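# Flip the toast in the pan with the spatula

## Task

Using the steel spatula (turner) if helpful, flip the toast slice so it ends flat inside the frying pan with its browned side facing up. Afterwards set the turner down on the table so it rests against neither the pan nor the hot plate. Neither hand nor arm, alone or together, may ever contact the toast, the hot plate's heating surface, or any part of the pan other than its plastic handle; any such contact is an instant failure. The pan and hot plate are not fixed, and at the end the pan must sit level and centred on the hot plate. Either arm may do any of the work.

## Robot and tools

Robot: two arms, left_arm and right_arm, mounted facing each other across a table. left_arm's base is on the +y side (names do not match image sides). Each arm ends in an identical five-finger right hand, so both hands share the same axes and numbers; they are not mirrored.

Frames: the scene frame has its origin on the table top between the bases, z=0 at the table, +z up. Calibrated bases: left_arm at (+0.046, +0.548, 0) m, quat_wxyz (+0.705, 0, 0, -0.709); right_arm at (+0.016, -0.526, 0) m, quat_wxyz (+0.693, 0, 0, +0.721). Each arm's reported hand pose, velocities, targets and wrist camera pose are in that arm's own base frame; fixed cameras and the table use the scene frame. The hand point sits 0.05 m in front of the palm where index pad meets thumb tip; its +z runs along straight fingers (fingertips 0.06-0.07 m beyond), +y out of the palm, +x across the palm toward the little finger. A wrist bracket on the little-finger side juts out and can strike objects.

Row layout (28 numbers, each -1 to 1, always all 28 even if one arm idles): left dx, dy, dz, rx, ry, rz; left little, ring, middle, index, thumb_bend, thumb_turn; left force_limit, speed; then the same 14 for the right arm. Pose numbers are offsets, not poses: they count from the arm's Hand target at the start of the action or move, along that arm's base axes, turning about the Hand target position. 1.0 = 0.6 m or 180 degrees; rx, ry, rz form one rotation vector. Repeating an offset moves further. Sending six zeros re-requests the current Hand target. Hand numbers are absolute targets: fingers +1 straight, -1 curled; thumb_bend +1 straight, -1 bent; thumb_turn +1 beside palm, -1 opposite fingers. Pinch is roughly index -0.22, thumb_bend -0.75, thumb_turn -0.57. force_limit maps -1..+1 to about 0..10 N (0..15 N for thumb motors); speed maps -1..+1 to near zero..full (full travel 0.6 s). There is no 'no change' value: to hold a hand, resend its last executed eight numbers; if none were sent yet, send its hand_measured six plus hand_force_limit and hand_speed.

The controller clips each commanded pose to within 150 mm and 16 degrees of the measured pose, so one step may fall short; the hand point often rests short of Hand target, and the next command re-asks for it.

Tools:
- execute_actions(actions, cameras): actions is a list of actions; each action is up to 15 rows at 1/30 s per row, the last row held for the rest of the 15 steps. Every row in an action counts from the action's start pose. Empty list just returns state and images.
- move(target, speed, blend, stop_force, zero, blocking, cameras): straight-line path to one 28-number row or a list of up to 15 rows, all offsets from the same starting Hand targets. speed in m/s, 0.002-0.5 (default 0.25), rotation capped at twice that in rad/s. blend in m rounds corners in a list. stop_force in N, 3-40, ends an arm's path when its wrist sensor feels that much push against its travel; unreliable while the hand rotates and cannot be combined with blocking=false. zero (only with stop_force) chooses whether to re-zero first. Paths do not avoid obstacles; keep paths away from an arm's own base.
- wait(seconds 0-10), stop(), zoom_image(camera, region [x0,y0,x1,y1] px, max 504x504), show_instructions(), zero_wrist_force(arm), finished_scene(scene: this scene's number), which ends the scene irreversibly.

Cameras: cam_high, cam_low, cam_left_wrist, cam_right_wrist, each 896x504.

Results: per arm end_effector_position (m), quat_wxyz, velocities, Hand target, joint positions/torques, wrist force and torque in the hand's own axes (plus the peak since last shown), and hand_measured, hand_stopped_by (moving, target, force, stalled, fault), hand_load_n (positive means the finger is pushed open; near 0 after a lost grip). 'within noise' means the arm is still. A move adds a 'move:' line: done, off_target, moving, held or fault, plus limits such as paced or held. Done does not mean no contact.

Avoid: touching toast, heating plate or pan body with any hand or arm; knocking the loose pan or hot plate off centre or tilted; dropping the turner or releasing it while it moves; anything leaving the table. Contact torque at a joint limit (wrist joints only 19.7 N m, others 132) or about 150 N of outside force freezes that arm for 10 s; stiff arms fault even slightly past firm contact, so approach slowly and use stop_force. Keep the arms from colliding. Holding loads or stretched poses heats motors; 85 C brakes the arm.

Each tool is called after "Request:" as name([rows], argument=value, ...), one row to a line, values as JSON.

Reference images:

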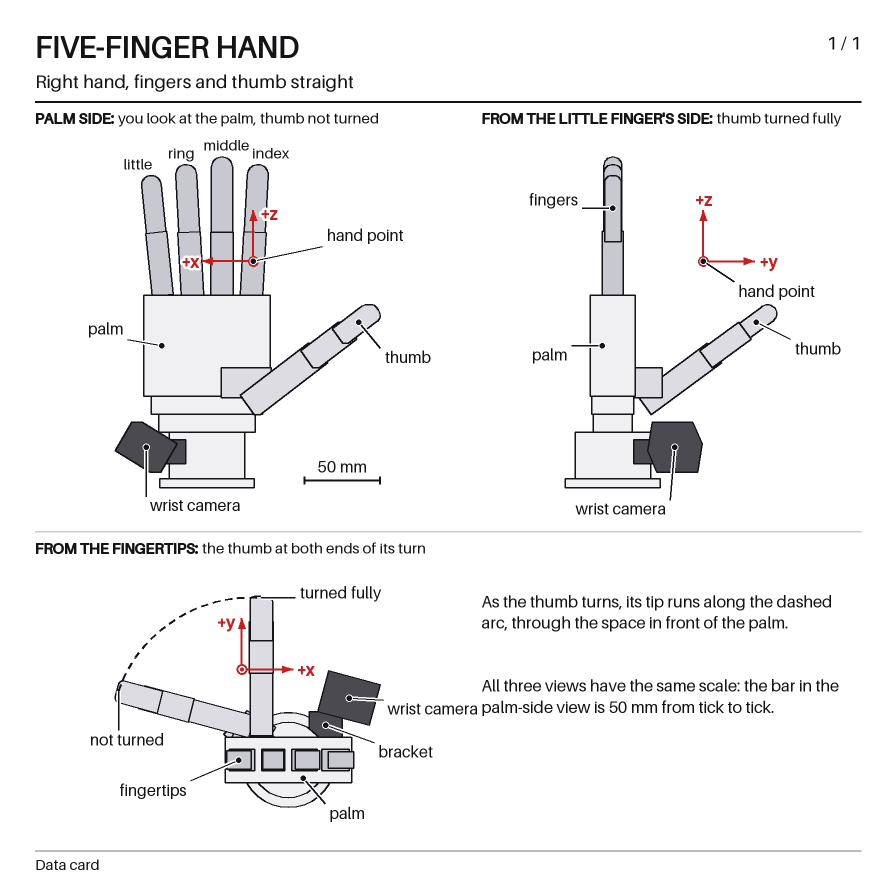

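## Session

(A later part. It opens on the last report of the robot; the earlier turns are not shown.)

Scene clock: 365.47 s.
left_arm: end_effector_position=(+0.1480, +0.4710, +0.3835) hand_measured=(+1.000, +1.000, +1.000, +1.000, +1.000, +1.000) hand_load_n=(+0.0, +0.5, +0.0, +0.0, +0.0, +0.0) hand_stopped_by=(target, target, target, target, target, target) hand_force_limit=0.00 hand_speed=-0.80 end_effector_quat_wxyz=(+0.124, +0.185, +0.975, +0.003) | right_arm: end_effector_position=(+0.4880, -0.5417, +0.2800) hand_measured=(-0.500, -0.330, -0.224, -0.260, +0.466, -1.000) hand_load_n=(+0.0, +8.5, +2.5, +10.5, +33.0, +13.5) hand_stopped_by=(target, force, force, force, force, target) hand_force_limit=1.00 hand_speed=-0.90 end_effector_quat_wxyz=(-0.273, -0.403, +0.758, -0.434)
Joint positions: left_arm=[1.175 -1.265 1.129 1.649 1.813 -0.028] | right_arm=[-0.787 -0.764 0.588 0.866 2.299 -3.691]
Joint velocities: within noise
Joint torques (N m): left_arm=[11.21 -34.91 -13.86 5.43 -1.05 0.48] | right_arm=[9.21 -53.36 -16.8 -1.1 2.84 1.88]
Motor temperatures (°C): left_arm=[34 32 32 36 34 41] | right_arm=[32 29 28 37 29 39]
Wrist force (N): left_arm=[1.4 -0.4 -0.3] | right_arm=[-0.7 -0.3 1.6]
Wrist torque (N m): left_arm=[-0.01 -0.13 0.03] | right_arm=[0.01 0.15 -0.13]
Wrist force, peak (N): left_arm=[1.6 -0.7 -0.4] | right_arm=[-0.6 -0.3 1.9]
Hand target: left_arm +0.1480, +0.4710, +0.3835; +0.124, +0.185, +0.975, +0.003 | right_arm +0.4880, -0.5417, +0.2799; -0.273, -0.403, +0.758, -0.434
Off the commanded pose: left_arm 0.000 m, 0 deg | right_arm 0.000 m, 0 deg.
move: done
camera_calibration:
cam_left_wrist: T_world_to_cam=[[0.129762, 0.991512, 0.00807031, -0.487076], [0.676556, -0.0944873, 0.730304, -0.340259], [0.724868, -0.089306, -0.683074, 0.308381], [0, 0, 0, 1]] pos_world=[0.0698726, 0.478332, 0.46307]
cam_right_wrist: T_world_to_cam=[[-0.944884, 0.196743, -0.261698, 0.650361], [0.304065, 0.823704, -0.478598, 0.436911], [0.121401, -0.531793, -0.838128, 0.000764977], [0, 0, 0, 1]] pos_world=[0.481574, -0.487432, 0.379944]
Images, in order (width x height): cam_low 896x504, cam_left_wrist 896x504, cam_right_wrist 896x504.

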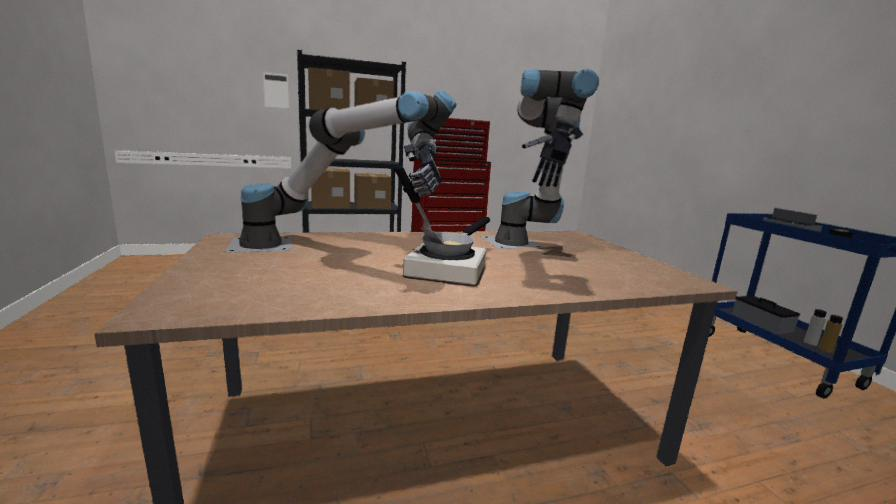

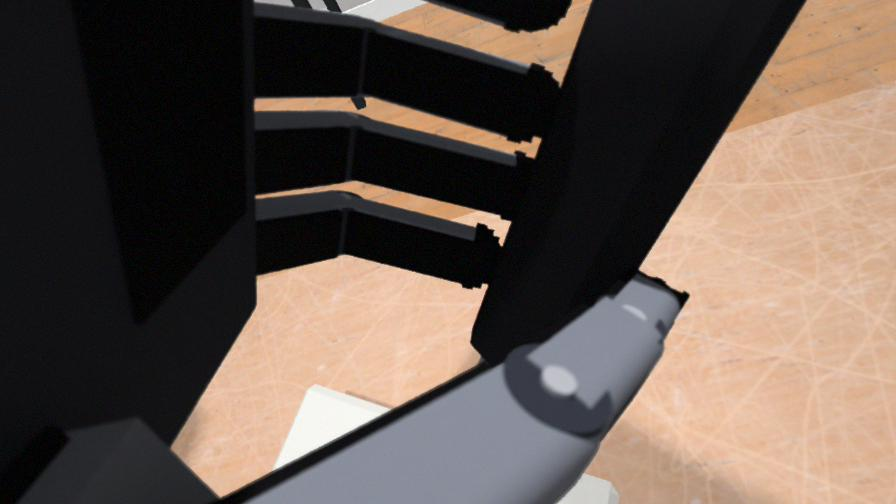

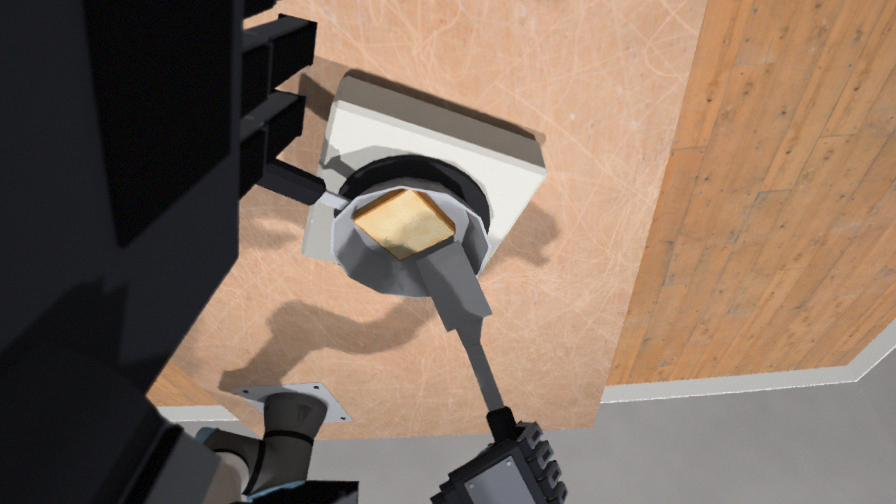

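Request:
move(target=[0,0,0,0,0,0,1,1,1,1,1,1,0,-0.8,-0.0111,0.0113,-0.0133,0,0,0,-0.5,-0.44,-0.47,-0.42,0.23,-1,1.0,-0.9], speed=0.05, cameras=["cam_right_wrist"])

Request:
zoom_image(camera="cam_right_wrist", region=[330, 170, 530, 370])

Request:
move(target=[0,0,0,0,0,0,1,1,1,1,1,1,0,-0.8,0,0,-0.03,0,0,0,-0.5,-0.44,-0.47,-0.42,0.23,-1,1.0,-0.9], speed=0.01, stop_force=3, cameras=["cam_right_wrist"])

Request:
zoom_image(camera="cam_right_wrist", region=[330, 170, 530, 370])

Scene clock: 371.13 s.
left_arm: end_effector_position=(+0.1480, +0.4710, +0.3835) hand_measured=(+1.000, +1.000, +1.000, +1.000, +1.000, +1.000) hand_load_n=(+0.0, +0.0, +0.0, +0.0, +0.0, +0.0) hand_stopped_by=(target, target, target, target, target, target) hand_force_limit=0.00 hand_speed=-0.80 end_effector_quat_wxyz=(+0.124, +0.185, +0.975, +0.003) | right_arm: end_effector_position=(+0.4813, -0.5349, +0.2720) hand_measured=(-0.500, -0.330, -0.224, -0.260, +0.466, -1.000) hand_load_n=(+0.0, +9.0, +2.5, +10.0, +33.0, +13.0) hand_stopped_by=(target, force, force, force, force, target) hand_force_limit=1.00 hand_speed=-0.90 end_effector_quat_wxyz=(-0.273, -0.403, +0.758, -0.434)
Joint positions: left_arm=[1.175 -1.265 1.129 1.649 1.813 -0.028] | right_arm=[-0.787 -0.806 0.683 0.813 2.299 -3.691]
Joint velocities: within noise
Joint torques (N m): left_arm=[10.93 -34.22 -14.53 5.53 -0.88 0.34] | right_arm=[6.47 -53.45 -35.82 3.45 -0.38 -1.62]
Motor temperatures (°C): left_arm=[34 32 32 36 34 41] | right_arm=[32 29 28 37 29 39]
Wrist force (N): left_arm=[1.3 -0.8 -0.5] | right_arm=[-0.7 -0.1 1.2]
Wrist torque (N m): left_arm=[-0.05 -0.11 0.02] | right_arm=[0.03 0.12 -0.12]
Wrist force, peak (N): left_arm=[1.6 -0.9 -0.9] | right_arm=[-0.8 -0.5 1.7]
Hand target: left_arm +0.1480, +0.4710, +0.3835; +0.124, +0.185, +0.975, +0.003 | right_arm +0.4813, -0.5349, +0.2720; -0.273, -0.403, +0.758, -0.434
Off the commanded pose: left_arm 0.000 m, 0 deg | right_arm 0.000 m, 0 deg.
move: done
camera_calibration:
cam_right_wrist: T_world_to_cam=[[-0.944868, 0.196744, -0.261756, 0.640659], [0.304111, 0.823632, -0.478692, 0.429511], [0.121411, -0.531904, -0.838056, -0.00155918], [0, 0, 0, 1]] pos_world=[0.474909, -0.480634, 0.371993]
Images, in order (width x height): cam_right_wrist 896x504.

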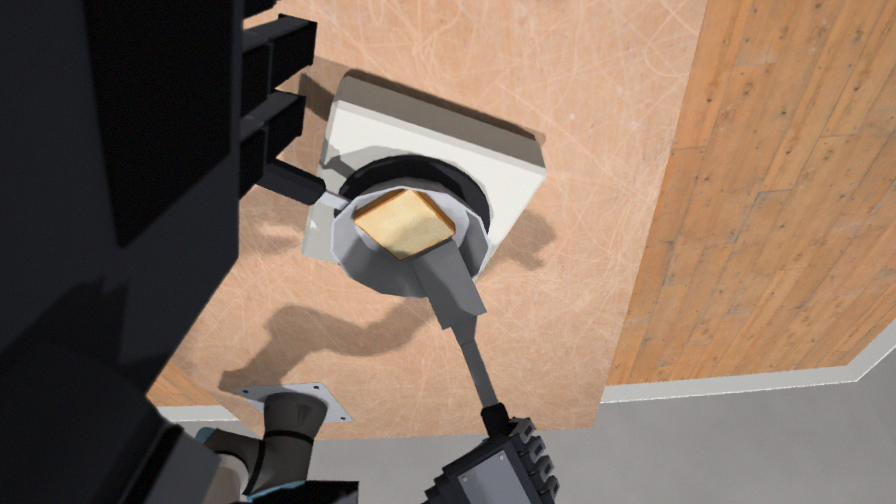

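Scaled by 2.520 from the camera's 896x504 image, which has a finer 1280x720 frame.

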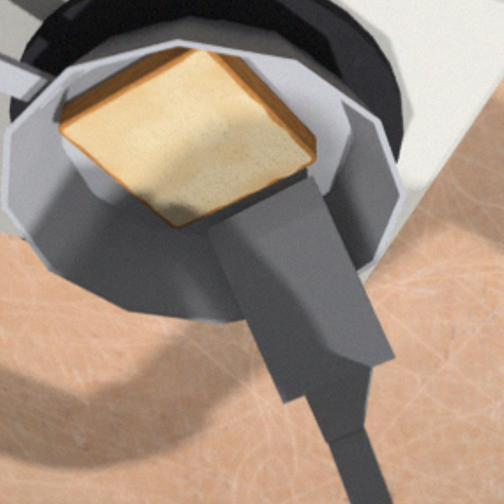

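Scene clock: 372.77 s.
left_arm: end_effector_position=(+0.1480, +0.4710, +0.3835) hand_measured=(+1.000, +1.000, +1.000, +1.000, +1.000, +1.000) hand_load_n=(-0.5, +0.0, +0.0, +0.0, +0.0, +0.0) hand_stopped_by=(target, target, target, target, target, target) hand_force_limit=0.00 hand_speed=-0.80 end_effector_quat_wxyz=(+0.124, +0.185, +0.975, +0.003) | right_arm: end_effector_position=(+0.4813, -0.5349, +0.2636) hand_measured=(-0.500, -0.328, -0.224, -0.260, +0.468, -1.000) hand_load_n=(+0.0, +12.5, +2.5, +7.0, +33.0, +12.0) hand_stopped_by=(target, force, force, force, force, target) hand_force_limit=1.00 hand_speed=-0.90 end_effector_quat_wxyz=(-0.273, -0.403, +0.758, -0.434)
Joint positions: left_arm=[1.175 -1.265 1.129 1.649 1.813 -0.028] | right_arm=[-0.787 -0.81 0.71 0.789 2.299 -3.691]
Joint velocities: within noise
Joint torques (N m): left_arm=[11.44 -35.25 -13.44 5.4 -0.79 0.46] | right_arm=[1.45 -51.56 -35.58 3.63 -0.47 1.42]
Motor temperatures (°C): left_arm=[34 32 32 36 34 41] | right_arm=[32 29 28 37 29 39]
Wrist force (N): left_arm=[1.4 -0.5 -0.3] | right_arm=[0.7 -1.0 0.5]
Wrist torque (N m): left_arm=[-0.02 -0.13 0.03] | right_arm=[0.04 -0.06 0.10]
Wrist force, peak (N): left_arm=[1.6 -1.1 -0.2] | right_arm=[2.6 -1.2 0.1]
Hand target: left_arm +0.1480, +0.4710, +0.3835; +0.124, +0.185, +0.975, +0.003 | right_arm +0.4813, -0.5349, +0.2636; -0.273, -0.403, +0.758, -0.434 (not the last commanded pose)
Off the commanded pose: left_arm 0.000 m, 0 deg | right_arm 0.010 m, 0 deg.
move: contact (right_arm)
camera_calibration:
cam_right_wrist: T_world_to_cam=[[-0.944901, 0.196722, -0.261655, 0.638452], [0.304022, 0.823724, -0.478591, 0.425553], [0.121382, -0.53177, -0.838145, -0.00846916], [0, 0, 0, 1]] pos_world=[0.474925, -0.48064, 0.363622]
Images, in order (width x height): cam_right_wrist 896x504.

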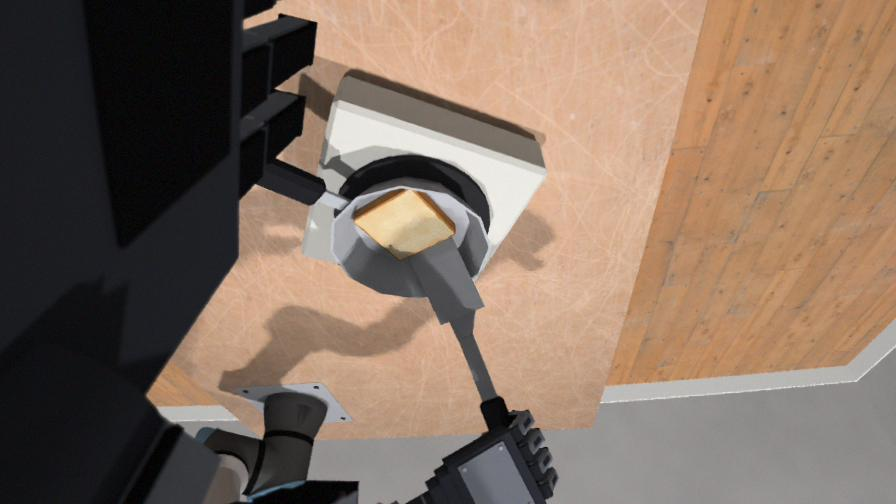

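Scaled by 2.520 from the camera's 896x504 image, which has a finer 1280x720 frame.

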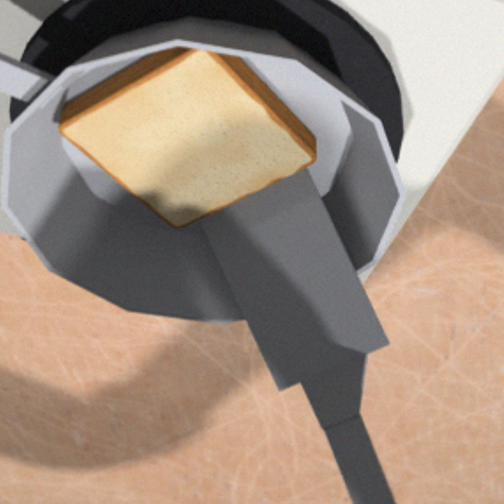

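Request:
move(target=[0,0,0,0,0,0,1,1,1,1,1,1,0,-0.8,0.006,0.003,0.0067,0,0,0,-0.5,-0.44,-0.47,-0.42,0.23,-1,1.0,-0.9], speed=0.03, cameras=[])

Request:
move(target=[0,0,0,0,0,0,1,1,1,1,1,1,0,-0.8,0.0269,0.0133,0,0,0,0,-0.5,-0.44,-0.47,-0.42,0.23,-1,1.0,-0.9], speed=0.01, stop_force=6, cameras=["cam_right_wrist"])

Request:
zoom_image(camera="cam_right_wrist", region=[330, 170, 530, 370])

Scene clock: 375.93 s.
left_arm: end_effector_position=(+0.1480, +0.4710, +0.3835) hand_measured=(+1.000, +1.000, +1.000, +1.000, +1.000, +1.000) hand_load_n=(+0.0, +0.0, +0.0, +0.0, +0.0, +0.0) hand_stopped_by=(target, target, target, target, target, target) hand_force_limit=0.00 hand_speed=-0.80 end_effector_quat_wxyz=(+0.124, +0.185, +0.975, +0.003) | right_arm: end_effector_position=(+0.4850, -0.5331, +0.2677) hand_measured=(-0.500, -0.328, -0.224, -0.260, +0.468, -1.000) hand_load_n=(+0.0, +9.0, +3.0, +10.5, +32.5, +13.0) hand_stopped_by=(target, force, force, force, force, target) hand_force_limit=1.00 hand_speed=-0.90 end_effector_quat_wxyz=(-0.273, -0.403, +0.758, -0.434)
Joint positions: left_arm=[1.175 -1.265 1.129 1.649 1.813 -0.028] | right_arm=[-0.78 -0.799 0.682 0.81 2.304 -3.685]
Joint velocities: within noise
Joint torques (N m): left_arm=[10.47 -34.54 -13.49 5.27 -0.64 0.37] | right_arm=[-0.24 -61.63 -16.29 -0.69 1.97 0.74]
Motor temperatures (°C): left_arm=[34 32 32 36 34 41] | right_arm=[32 29 28 37 29 39]
Wrist force (N): left_arm=[1.0 -0.5 -0.3] | right_arm=[-0.5 -0.3 1.2]
Wrist torque (N m): left_arm=[-0.03 -0.08 0.01] | right_arm=[0.00 0.10 -0.11]
Wrist force, peak (N): left_arm=[1.6 -0.7 -0.3] | right_arm=[0.8 -1.2 0.6]
Hand target: left_arm +0.1480, +0.4710, +0.3835; +0.124, +0.185, +0.975, +0.003 | right_arm +0.4849, -0.5331, +0.2676; -0.273, -0.403, +0.758, -0.434
Off the commanded pose: left_arm 0.000 m, 0 deg | right_arm 0.000 m, 0 deg.
move: done
No camera images: "cameras" was empty.

Scene clock: 378.60 s.
left_arm: end_effector_position=(+0.1480, +0.4710, +0.3835) hand_measured=(+1.000, +1.000, +1.000, +1.000, +1.000, +1.000) hand_load_n=(+0.0, +0.0, +0.0, +0.0, +0.0, +0.0) hand_stopped_by=(target, target, target, target, target, target) hand_force_limit=0.00 hand_speed=-0.80 end_effector_quat_wxyz=(+0.124, +0.185, +0.975, +0.003) | right_arm: end_effector_position=(+0.5011, -0.5251, +0.2676) hand_measured=(-0.500, -0.328, -0.224, -0.260, +0.468, -1.000) hand_load_n=(+0.0, +8.0, +3.0, +11.0, +33.0, +13.0) hand_stopped_by=(target, force, force, force, force, target) hand_force_limit=1.00 hand_speed=-0.90 end_effector_quat_wxyz=(-0.273, -0.403, +0.758, -0.434)
Joint positions: left_arm=[1.175 -1.265 1.129 1.649 1.813 -0.028] | right_arm=[-0.753 -0.758 0.611 0.856 2.324 -3.662]
Joint velocities: within noise
Joint torques (N m): left_arm=[11.57 -34.6 -14.37 5.17 -0.89 -0.14] | right_arm=[-6.72 -66.37 -17.36 -1.11 -0.4 -1.42]
Motor temperatures (°C): left_arm=[34 32 32 36 34 41] | right_arm=[32 29 28 37 29 39]
Wrist force (N): left_arm=[1.3 -0.9 -0.3] | right_arm=[-0.6 -0.3 1.9]
Wrist torque (N m): left_arm=[-0.08 -0.11 0.01] | right_arm=[0.00 0.14 -0.14]
Wrist force, peak (N): left_arm=[1.7 -0.9 -0.5] | right_arm=[-0.9 -0.1 2.1]
Hand target: left_arm +0.1480, +0.4710, +0.3835; +0.124, +0.185, +0.975, +0.003 | right_arm +0.5011, -0.5251, +0.2676; -0.273, -0.403, +0.758, -0.434
Off the commanded pose: left_arm 0.000 m, 0 deg | right_arm 0.000 m, 0 deg.
move: done
camera_calibration:
cam_right_wrist: T_world_to_cam=[[-0.944906, 0.196708, -0.261645, 0.656233], [0.304004, 0.823732, -0.478589, 0.413413], [0.121383, -0.531763, -0.838149, -0.00229537], [0, 0, 0, 1]] pos_world=[0.494678, -0.470848, 0.367631]
Images, in order (width x height): cam_right_wrist 896x504.

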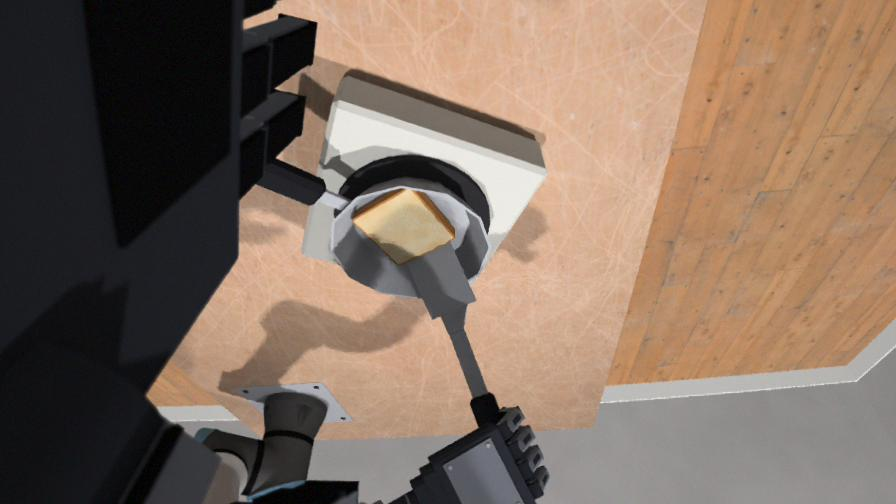

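Scaled by 2.520 from the camera's 896x504 image, which has a finer 1280x720 frame.

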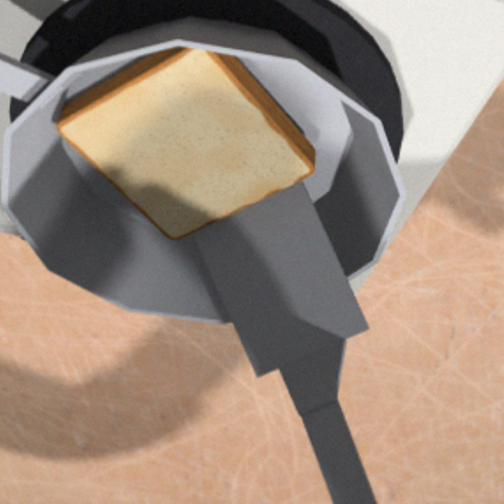

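Request:
move(target=[0,0,0,0,0,0,1,1,1,1,1,1,0,-0.8,-0.0211,-0.0104,-0.0395,0.0221,-0.0448,0,-0.5,-0.44,-0.47,-0.42,0.23,-1,1.0,-0.9], speed=0.04, cameras=["cam_right_wrist"])

Request:
zoom_image(camera="cam_right_wrist", region=[330, 170, 530, 370])

Scene clock: 390.47 s.
left_arm: end_effector_position=(+0.1480, +0.4710, +0.3835) hand_measured=(+1.000, +1.000, +1.000, +1.000, +1.000, +1.000) hand_load_n=(+0.0, +0.0, +0.0, +0.0, +0.0, +0.0) hand_stopped_by=(target, target, target, target, target, target) hand_force_limit=0.00 hand_speed=-0.80 end_effector_quat_wxyz=(+0.124, +0.185, +0.975, +0.003) | right_arm: end_effector_position=(+0.4884, -0.5314, +0.2439) hand_measured=(-0.500, -0.328, -0.224, -0.260, +0.468, -1.000) hand_load_n=(+0.0, +10.5, +2.5, +8.5, +33.0, +12.5) hand_stopped_by=(target, force, force, force, force, target) hand_force_limit=1.00 hand_speed=-0.90 end_effector_quat_wxyz=(-0.205, -0.381, +0.790, -0.434) end_effector_velocity=(+0.000, -0.001, +0.000) end_effector_angular_velocity=(-0.003, +0.004, -0.001)
Joint positions: left_arm=[1.175 -1.265 1.129 1.649 1.813 -0.028] | right_arm=[-0.818 -0.84 0.77 0.785 2.178 -3.571]
Joint velocities: left_arm=[within noise] | right_arm=[0.001 0.003 -0.004 0 0.005 -0.003]
Joint torques (N m): left_arm=[10.51 -34.83 -14.38 5.39 -0.68 -0.1] | right_arm=[8.44 -52.35 -37.23 2.76 2.85 -1.56]
Motor temperatures (°C): left_arm=[34 32 32 36 34 41] | right_arm=[32 29 28 37 29 39]
Wrist force (N): left_arm=[1.3 -0.6 -0.6] | right_arm=[-0.2 -0.2 1.3]
Wrist torque (N m): left_arm=[-0.02 -0.10 0.02] | right_arm=[0.08 0.03 -0.04]
Wrist force, peak (N): left_arm=[1.8 -0.6 -0.6] | right_arm=[-0.6 -0.2 2.1]
Hand target: left_arm +0.1480, +0.4710, +0.3835; +0.124, +0.185, +0.975, +0.003 | right_arm +0.4884, -0.5314, +0.2439; -0.205, -0.381, +0.790, -0.434
Off the commanded pose: left_arm 0.000 m, 0 deg | right_arm 0.000 m, 0 deg.
move: done
camera_calibration:
cam_right_wrist: T_world_to_cam=[[-0.899666, 0.219103, -0.377618, 0.657344], [0.364374, 0.853281, -0.373019, 0.37161], [0.240485, -0.473187, -0.847503, -0.0487473], [0, 0, 0, 1]] pos_world=[0.467708, -0.48418, 0.345529]
Images, in order (width x height): cam_right_wrist 896x504.

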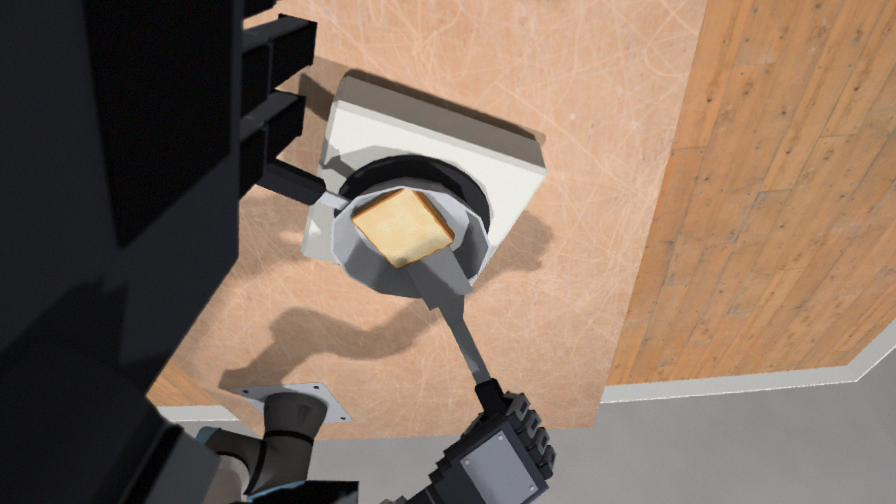

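Scaled by 2.520 from the camera's 896x504 image, which has a finer 1280x720 frame.

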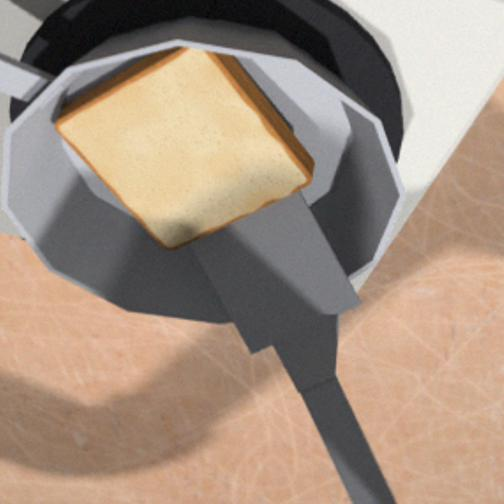

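Request:
move([
  [0,0,0,0,0,0,1,1,1,1,1,1,0,-0.8,-0.0069,-0.0034,-0.0392,0.0196,-0.0399,0,-0.5,-0.44,-0.47,-0.42,0.23,-1,1.0,-0.9],
  [0,0,0,0,0,0,1,1,1,1,1,1,0,-0.8,-0.0004,-0.0002,-0.0657,0.0319,-0.0648,0,-0.5,-0.44,-0.47,-0.42,0.23,-1,1.0,-0.9],
], speed=0.04, blend=0.005, cameras=["cam_right_wrist"])

Request:
zoom_image(camera="cam_right_wrist", region=[330, 170, 530, 370])

Scene clock: 395.17 s.
left_arm: end_effector_position=(+0.1480, +0.4710, +0.3835) hand_measured=(+1.000, +1.000, +1.000, +1.000, +1.000, +1.000) hand_load_n=(+0.0, +0.0, +0.0, -0.5, +0.0, +0.0) hand_stopped_by=(target, target, target, target, target, target) hand_force_limit=0.00 hand_speed=-0.80 end_effector_quat_wxyz=(+0.124, +0.185, +0.975, +0.003) | right_arm: end_effector_position=(+0.4882, -0.5315, +0.2044) hand_measured=(-0.500, -0.328, -0.224, -0.260, +0.468, -1.000) hand_load_n=(+0.0, +11.0, +2.5, +7.5, +33.0, +12.0) hand_stopped_by=(target, force, force, force, force, target) hand_force_limit=1.00 hand_speed=-0.90 end_effector_quat_wxyz=(-0.104, -0.344, +0.828, -0.431) end_effector_velocity=(-0.001, -0.001, +0.001) end_effector_angular_velocity=(-0.004, +0.006, -0.001)
Joint positions: left_arm=[1.175 -1.265 1.129 1.649 1.813 -0.028] | right_arm=[-0.89 -0.905 0.938 0.691 1.979 -3.436]
Joint velocities: left_arm=[within noise] | right_arm=[0 0.001 -0.002 0 0.006 -0.005]
Joint torques (N m): left_arm=[11.09 -37.09 -14.91 5.31 -0.76 -0.09] | right_arm=[2.97 -53.43 -36.23 2.25 2.48 -1.52]
Motor temperatures (°C): left_arm=[34 32 32 36 34 41] | right_arm=[32 29 28 37 29 39]
Wrist force (N): left_arm=[1.4 -0.8 -0.5] | right_arm=[0.3 -0.1 1.1]
Wrist torque (N m): left_arm=[-0.05 -0.13 0.02] | right_arm=[0.15 -0.04 0.06]
Wrist force, peak (N): left_arm=[1.7 -0.6 -0.5] | right_arm=[1.3 -0.5 1.0]
Hand target: left_arm +0.1480, +0.4710, +0.3835; +0.124, +0.185, +0.975, +0.003 | right_arm +0.4882, -0.5315, +0.2045; -0.104, -0.345, +0.828, -0.431
Off the commanded pose: left_arm 0.000 m, 0 deg | right_arm 0.000 m, 0 deg.
move: done
camera_calibration:
cam_right_wrist: T_world_to_cam=[[-0.807082, 0.264665, -0.527799, 0.651996], [0.423426, 0.882436, -0.204982, 0.309327], [0.411497, -0.388921, -0.824264, -0.125635], [0, 0, 0, 1]] pos_world=[0.446935, -0.494384, 0.303972]
Images, in order (width x height): cam_right_wrist 896x504.

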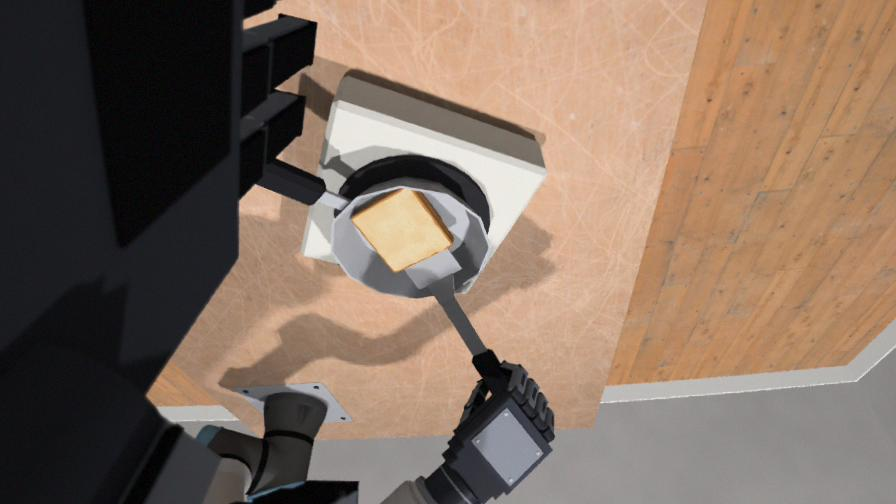

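Scaled by 2.520 from the camera's 896x504 image, which has a finer 1280x720 frame.

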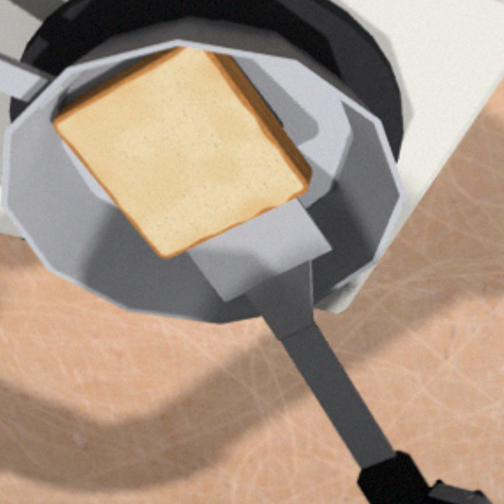

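Request:
move([
  [0,0,0,0,0,0,1,1,1,1,1,1,0,-0.8,0.0139,0.0068,-0.016,0.0074,-0.0149,0,-0.5,-0.44,-0.47,-0.42,0.23,-1,1.0,-0.9],
], speed=0.03, cameras=["cam_right_wrist"])

Request:
zoom_image(camera="cam_right_wrist", region=[330, 170, 530, 370])

Scene clock: 397.30 s.
left_arm: end_effector_position=(+0.1480, +0.4710, +0.3835) hand_measured=(+1.000, +1.000, +1.000, +1.000, +1.000, +1.000) hand_load_n=(+0.0, +0.0, +0.0, +0.0, +0.0, +0.0) hand_stopped_by=(target, target, target, target, target, target) hand_force_limit=0.00 hand_speed=-0.80 end_effector_quat_wxyz=(+0.124, +0.185, +0.975, +0.003) | right_arm: end_effector_position=(+0.4966, -0.5274, +0.1948) hand_measured=(-0.500, -0.328, -0.224, -0.260, +0.468, -1.000) hand_load_n=(+0.0, +11.0, +2.5, +8.0, +33.0, +12.0) hand_stopped_by=(target, force, force, force, force, target) hand_force_limit=1.00 hand_speed=-0.90 end_effector_quat_wxyz=(-0.081, -0.336, +0.835, -0.429)
Joint positions: left_arm=[1.175 -1.265 1.129 1.649 1.813 -0.028] | right_arm=[-0.893 -0.905 0.956 0.676 1.943 -3.397]
Joint velocities: within noise
Joint torques (N m): left_arm=[10.76 -35.77 -14.16 5.21 -0.81 -0.44] | right_arm=[-5.92 -60.47 -30.35 0.58 2.02 -1.39]
Motor temperatures (°C): left_arm=[34 32 32 36 34 41] | right_arm=[32 29 28 37 29 39]
Wrist force (N): left_arm=[1.1 -0.9 -0.6] | right_arm=[0.8 -0.1 1.4]
Wrist torque (N m): left_arm=[-0.05 -0.08 0.00] | right_arm=[0.09 -0.04 0.06]
Wrist force, peak (N): left_arm=[1.7 -0.8 -0.4] | right_arm=[0.9 0.0 1.5]
Hand target: left_arm +0.1480, +0.4710, +0.3835; +0.124, +0.185, +0.975, +0.003 | right_arm +0.4965, -0.5274, +0.1949; -0.081, -0.336, +0.835, -0.429
Off the commanded pose: left_arm 0.000 m, 0 deg | right_arm 0.000 m, 0 deg.
move: done
camera_calibration:
cam_right_wrist: T_world_to_cam=[[-0.781713, 0.277273, -0.55861, 0.652659], [0.431979, 0.886784, -0.16434, 0.290271], [0.449799, -0.369775, -0.812987, -0.146554], [0, 0, 0, 1]] pos_world=[0.450721, -0.492565, 0.293138]
Images, in order (width x height): cam_right_wrist 896x504.

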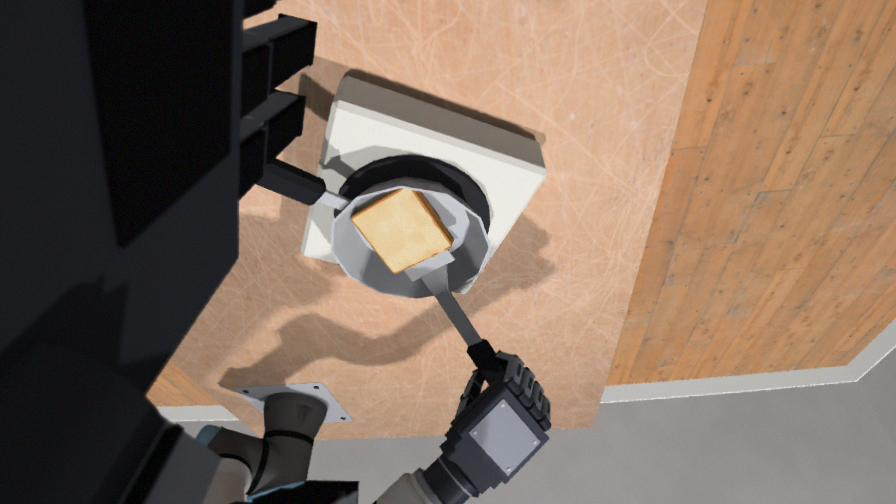

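Scaled by 2.520 from the camera's 896x504 image, which has a finer 1280x720 frame.

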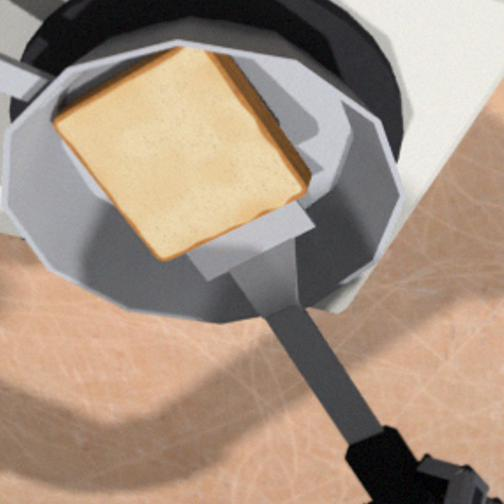

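Request:
move([
  [0,0,0,0,0,0,1,1,1,1,1,1,0,-0.8,0.0082,0.0041,-0.0112,0.0049,-0.01,0,-0.5,-0.44,-0.47,-0.42,0.23,-1,1.0,-0.9],
], speed=0.03, cameras=["cam_right_wrist","cam_high","cam_low"])

Request:
zoom_image(camera="cam_right_wrist", region=[330, 170, 530, 370])

Request:
zoom_image(camera="cam_low", region=[370, 130, 530, 290])

Request:
zoom_image(camera="cam_high", region=[390, 230, 530, 370])

Scene clock: 399.93 s.
left_arm: end_effector_position=(+0.1480, +0.4710, +0.3835) hand_measured=(+1.000, +1.000, +1.000, +1.000, +1.000, +1.000) hand_load_n=(+0.0, +0.0, +0.0, +0.0, -0.5, +0.0) hand_stopped_by=(target, target, target, target, target, target) hand_force_limit=0.00 hand_speed=-0.80 end_effector_quat_wxyz=(+0.124, +0.185, +0.975, +0.003) | right_arm: end_effector_position=(+0.5015, -0.5249, +0.1881) hand_measured=(-0.500, -0.328, -0.224, -0.260, +0.468, -1.000) hand_load_n=(+0.0, +11.0, +2.5, +8.0, +33.0, +12.0) hand_stopped_by=(target, force, force, force, force, target) hand_force_limit=1.00 hand_speed=-0.90 end_effector_quat_wxyz=(-0.065, -0.329, +0.839, -0.428)
Joint positions: left_arm=[1.175 -1.265 1.129 1.649 1.813 -0.028] | right_arm=[-0.896 -0.907 0.971 0.663 1.918 -3.372]
Joint velocities: within noise
Joint torques (N m): left_arm=[10.58 -35.8 -14.88 5.38 -1.09 -0.41] | right_arm=[-5.29 -60.06 -32.13 1.23 2.02 -1.3]
Motor temperatures (°C): left_arm=[34 32 32 36 34 41] | right_arm=[32 29 28 37 29 39]
Wrist force (N): left_arm=[1.4 -0.5 -0.4] | right_arm=[0.6 -0.1 1.5]
Wrist torque (N m): left_arm=[-0.01 -0.14 0.04] | right_arm=[0.07 -0.02 0.06]
Wrist force, peak (N): left_arm=[1.6 -0.8 -0.6] | right_arm=[-0.1 -0.1 1.7]
Hand target: left_arm +0.1480, +0.4710, +0.3835; +0.124, +0.185, +0.975, +0.003 | right_arm +0.5014, -0.5249, +0.1882; -0.065, -0.329, +0.839, -0.428
Off the commanded pose: left_arm 0.000 m, 0 deg | right_arm 0.000 m, 0 deg.
move: done
camera_calibration:
cam_right_wrist: T_world_to_cam=[[-0.763842, 0.286019, -0.578566, 0.651449], [0.436732, 0.889089, -0.13706, 0.278574], [0.475195, -0.357371, -0.804037, -0.161209], [0, 0, 0, 1]] pos_world=[0.452548, -0.491615, 0.28547]
Images, in order (width x height): cam_high 896x504, cam_low 896x504, cam_right_wrist 896x504.

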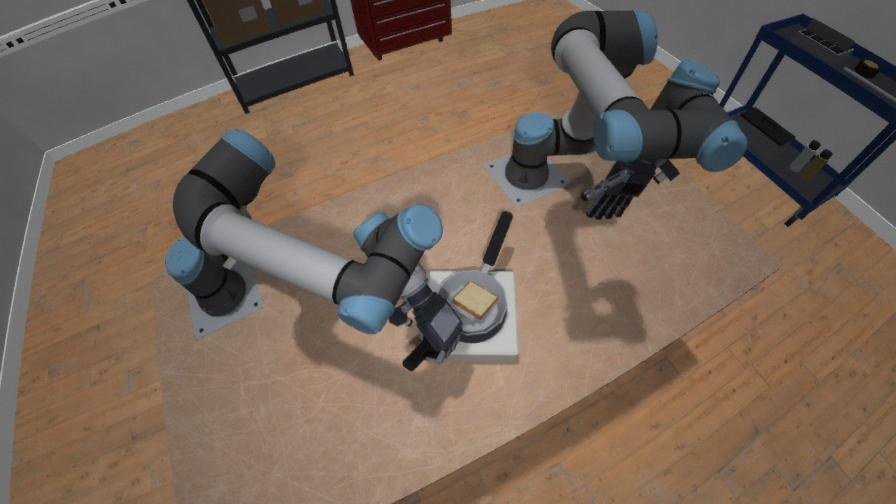

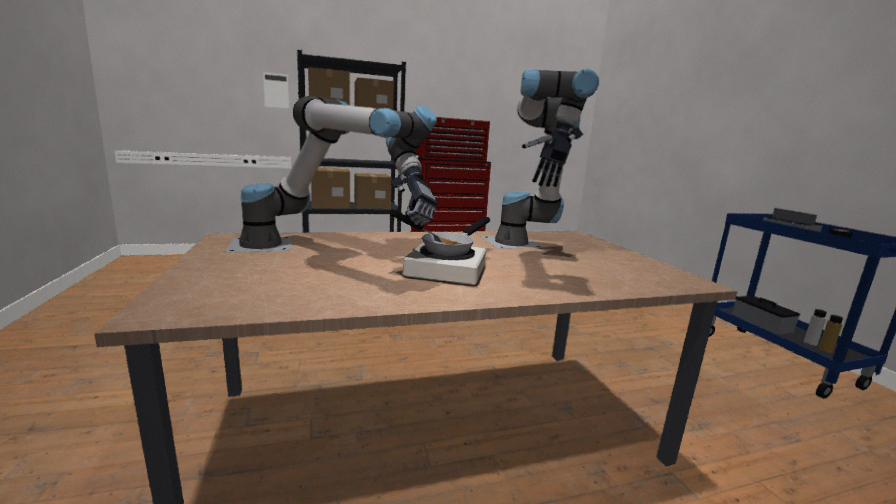

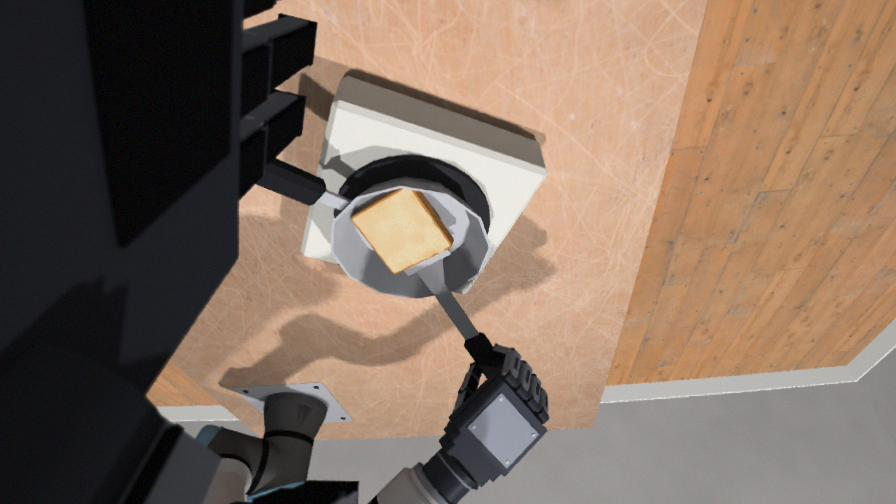

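Scaled by 2.520 from the camera's 896x504 image, which has a finer 1280x720 frame.

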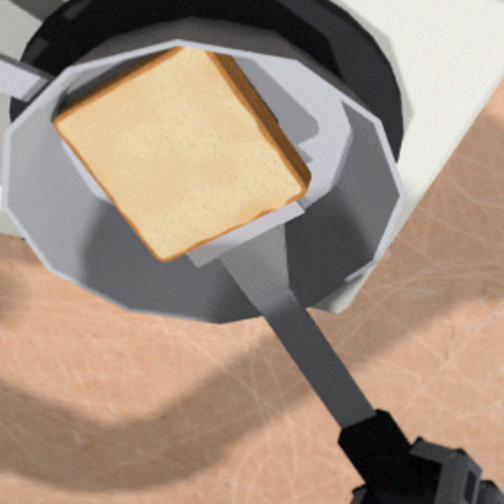

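Scaled by 3.150 from the camera's 896x504 image, which has a finer 1280x720 frame.

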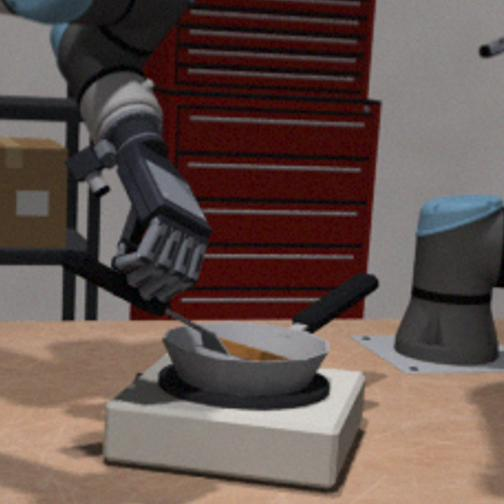

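Scaled by 3.600 from the camera's 896x504 image, which has a finer 1280x720 frame.

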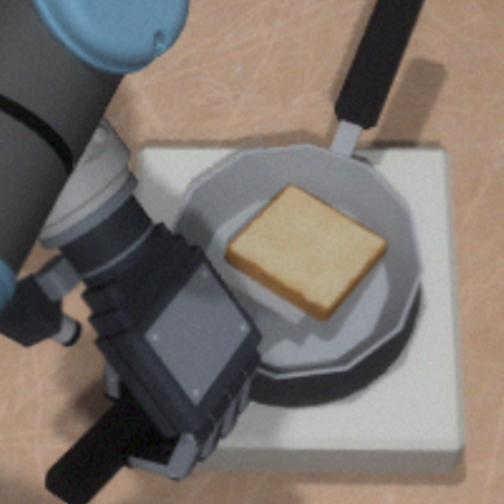

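Request:
move([
  [0,0,0,0,0,0,1,1,1,1,1,1,0,-0.8,0,0,0.0167,0.0049,-0.01,0,-0.5,-0.44,-0.47,-0.42,0.23,-1,1.0,-0.9],
  [0,0,0,0,0,0,1,1,1,1,1,1,0,-0.8,-0.0241,-0.0119,0.0222,0.0294,-0.0598,0,-0.5,-0.44,-0.47,-0.42,0.23,-1,1.0,-0.9],
], speed=0.04, blend=0.003, cameras=["cam_right_wrist","cam_high","cam_low"])

Request:
zoom_image(camera="cam_right_wrist", region=[330, 170, 530, 370])

Request:
zoom_image(camera="cam_low", region=[370, 130, 530, 290])

Scene clock: 405.20 s.
left_arm: end_effector_position=(+0.1480, +0.4710, +0.3835) hand_measured=(+1.000, +1.000, +1.000, +1.000, +1.000, +1.000) hand_load_n=(+0.0, +0.0, +0.0, +0.0, +0.0, +0.0) hand_stopped_by=(target, target, target, target, target, target) hand_force_limit=0.00 hand_speed=-0.80 end_effector_quat_wxyz=(+0.124, +0.185, +0.975, +0.003) | right_arm: end_effector_position=(+0.4869, -0.5321, +0.2015) hand_measured=(-0.500, -0.328, -0.224, -0.260, +0.468, -1.000) hand_load_n=(+0.0, +6.5, +3.5, +11.5, +33.0, +13.5) hand_stopped_by=(target, force, force, force, force, target) hand_force_limit=1.00 hand_speed=-0.90 end_effector_quat_wxyz=(+0.029, -0.290, +0.860, -0.418)
Joint positions: left_arm=[1.175 -1.265 1.129 1.649 1.813 -0.028] | right_arm=[-0.999 -0.979 1.044 0.649 1.705 -3.282]
Joint velocities: within noise
Joint torques (N m): left_arm=[10.42 -35.87 -14.21 5.23 -0.86 -0.68] | right_arm=[8.16 -46.79 -36.25 0.42 1.15 -1.3]
Motor temperatures (°C): left_arm=[34 32 32 36 34 41] | right_arm=[32 29 28 37 29 39]
Wrist force (N): left_arm=[1.5 -0.7 -0.4] | right_arm=[0.1 0.4 1.7]
Wrist torque (N m): left_arm=[-0.06 -0.14 0.03] | right_arm=[0.03 0.09 -0.02]
Wrist force, peak (N): left_arm=[1.7 -0.7 -0.6] | right_arm=[0.0 0.6 2.1]
Hand target: left_arm +0.1480, +0.4710, +0.3835; +0.124, +0.185, +0.975, +0.003 | right_arm +0.4870, -0.5321, +0.2015; +0.029, -0.291, +0.860, -0.418
Off the commanded pose: left_arm 0.000 m, 0 deg | right_arm 0.000 m, 0 deg.
move: done
camera_calibration:
cam_right_wrist: T_world_to_cam=[[-0.645006, 0.344535, -0.682101, 0.64426], [0.447149, 0.893998, 0.0287346, 0.257322], [0.619697, -0.286467, -0.730693, -0.193466], [0, 0, 0, 1]] pos_world=[0.420381, -0.507437, 0.290692]
Images, in order (width x height): cam_high 896x504, cam_low 896x504, cam_right_wrist 896x504.

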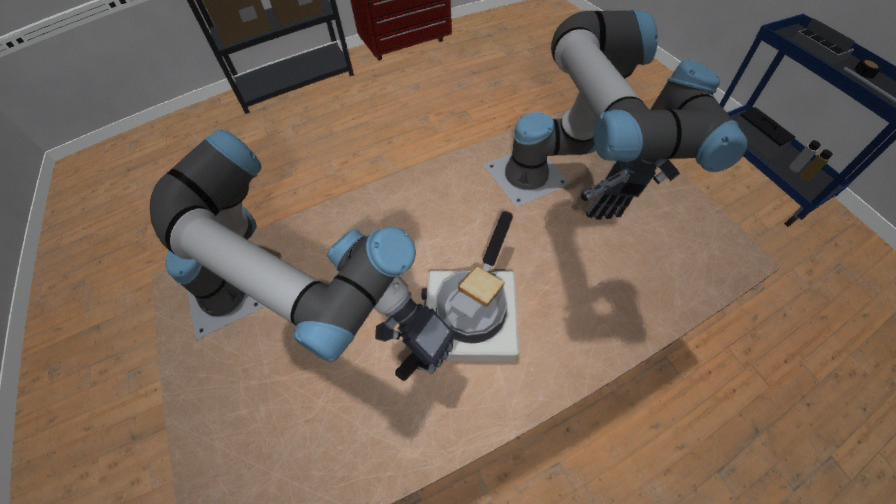

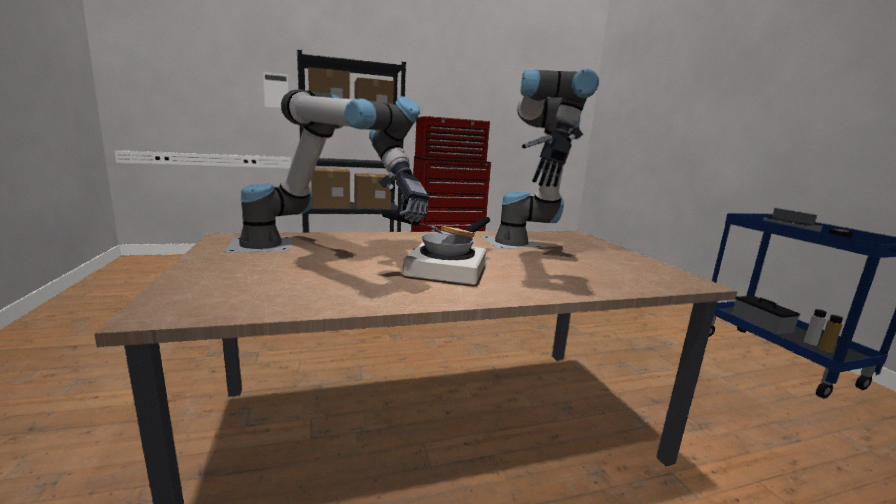

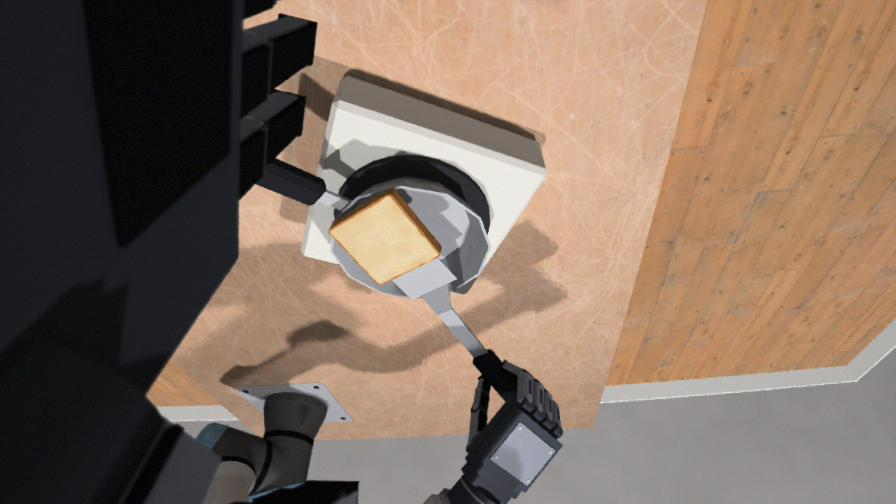

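Scaled by 2.520 from the camera's 896x504 image, which has a finer 1280x720 frame.

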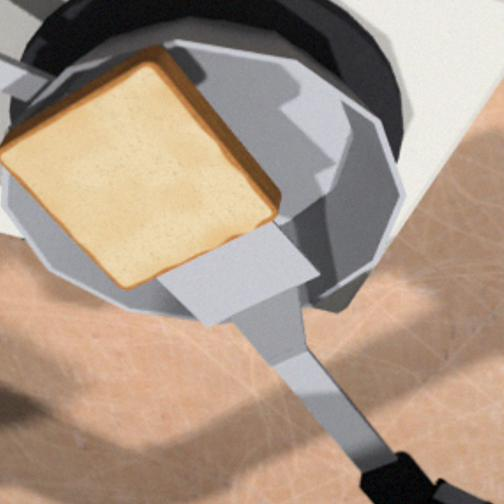

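Scaled by 3.150 from the camera's 896x504 image, which has a finer 1280x720 frame.

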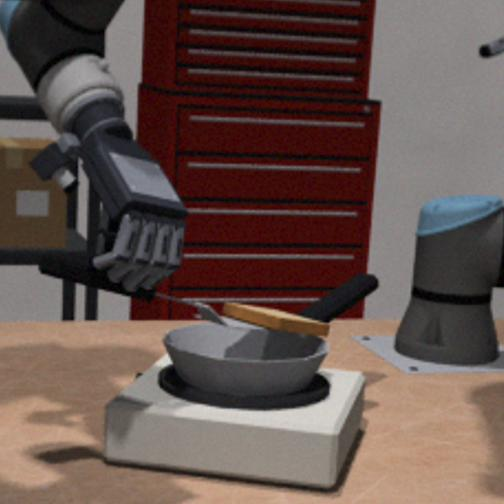

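Request:
zoom_image(camera="cam_low", region=[415, 210, 485, 260])

Request:
zoom_image(camera="cam_high", region=[390, 230, 530, 370])

Scaled by 7.200 from the camera's 896x504 image, which has a finer 1280x720 frame.

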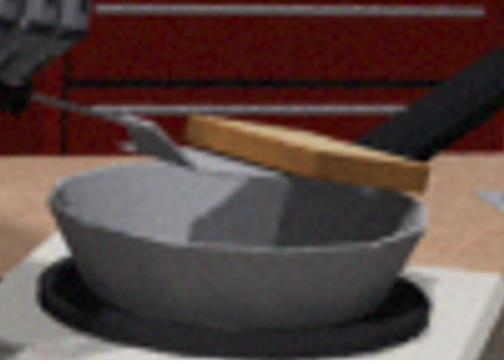

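Scaled by 3.600 from the camera's 896x504 image, which has a finer 1280x720 frame.

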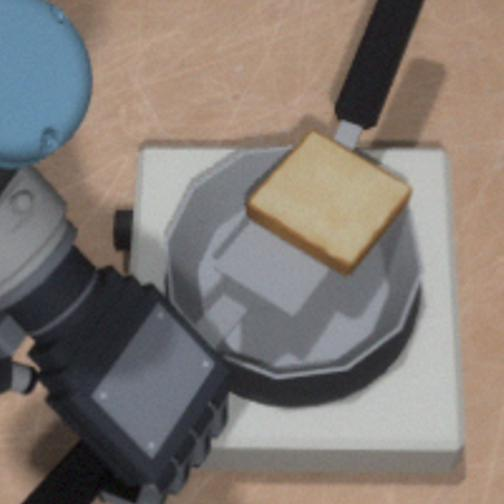

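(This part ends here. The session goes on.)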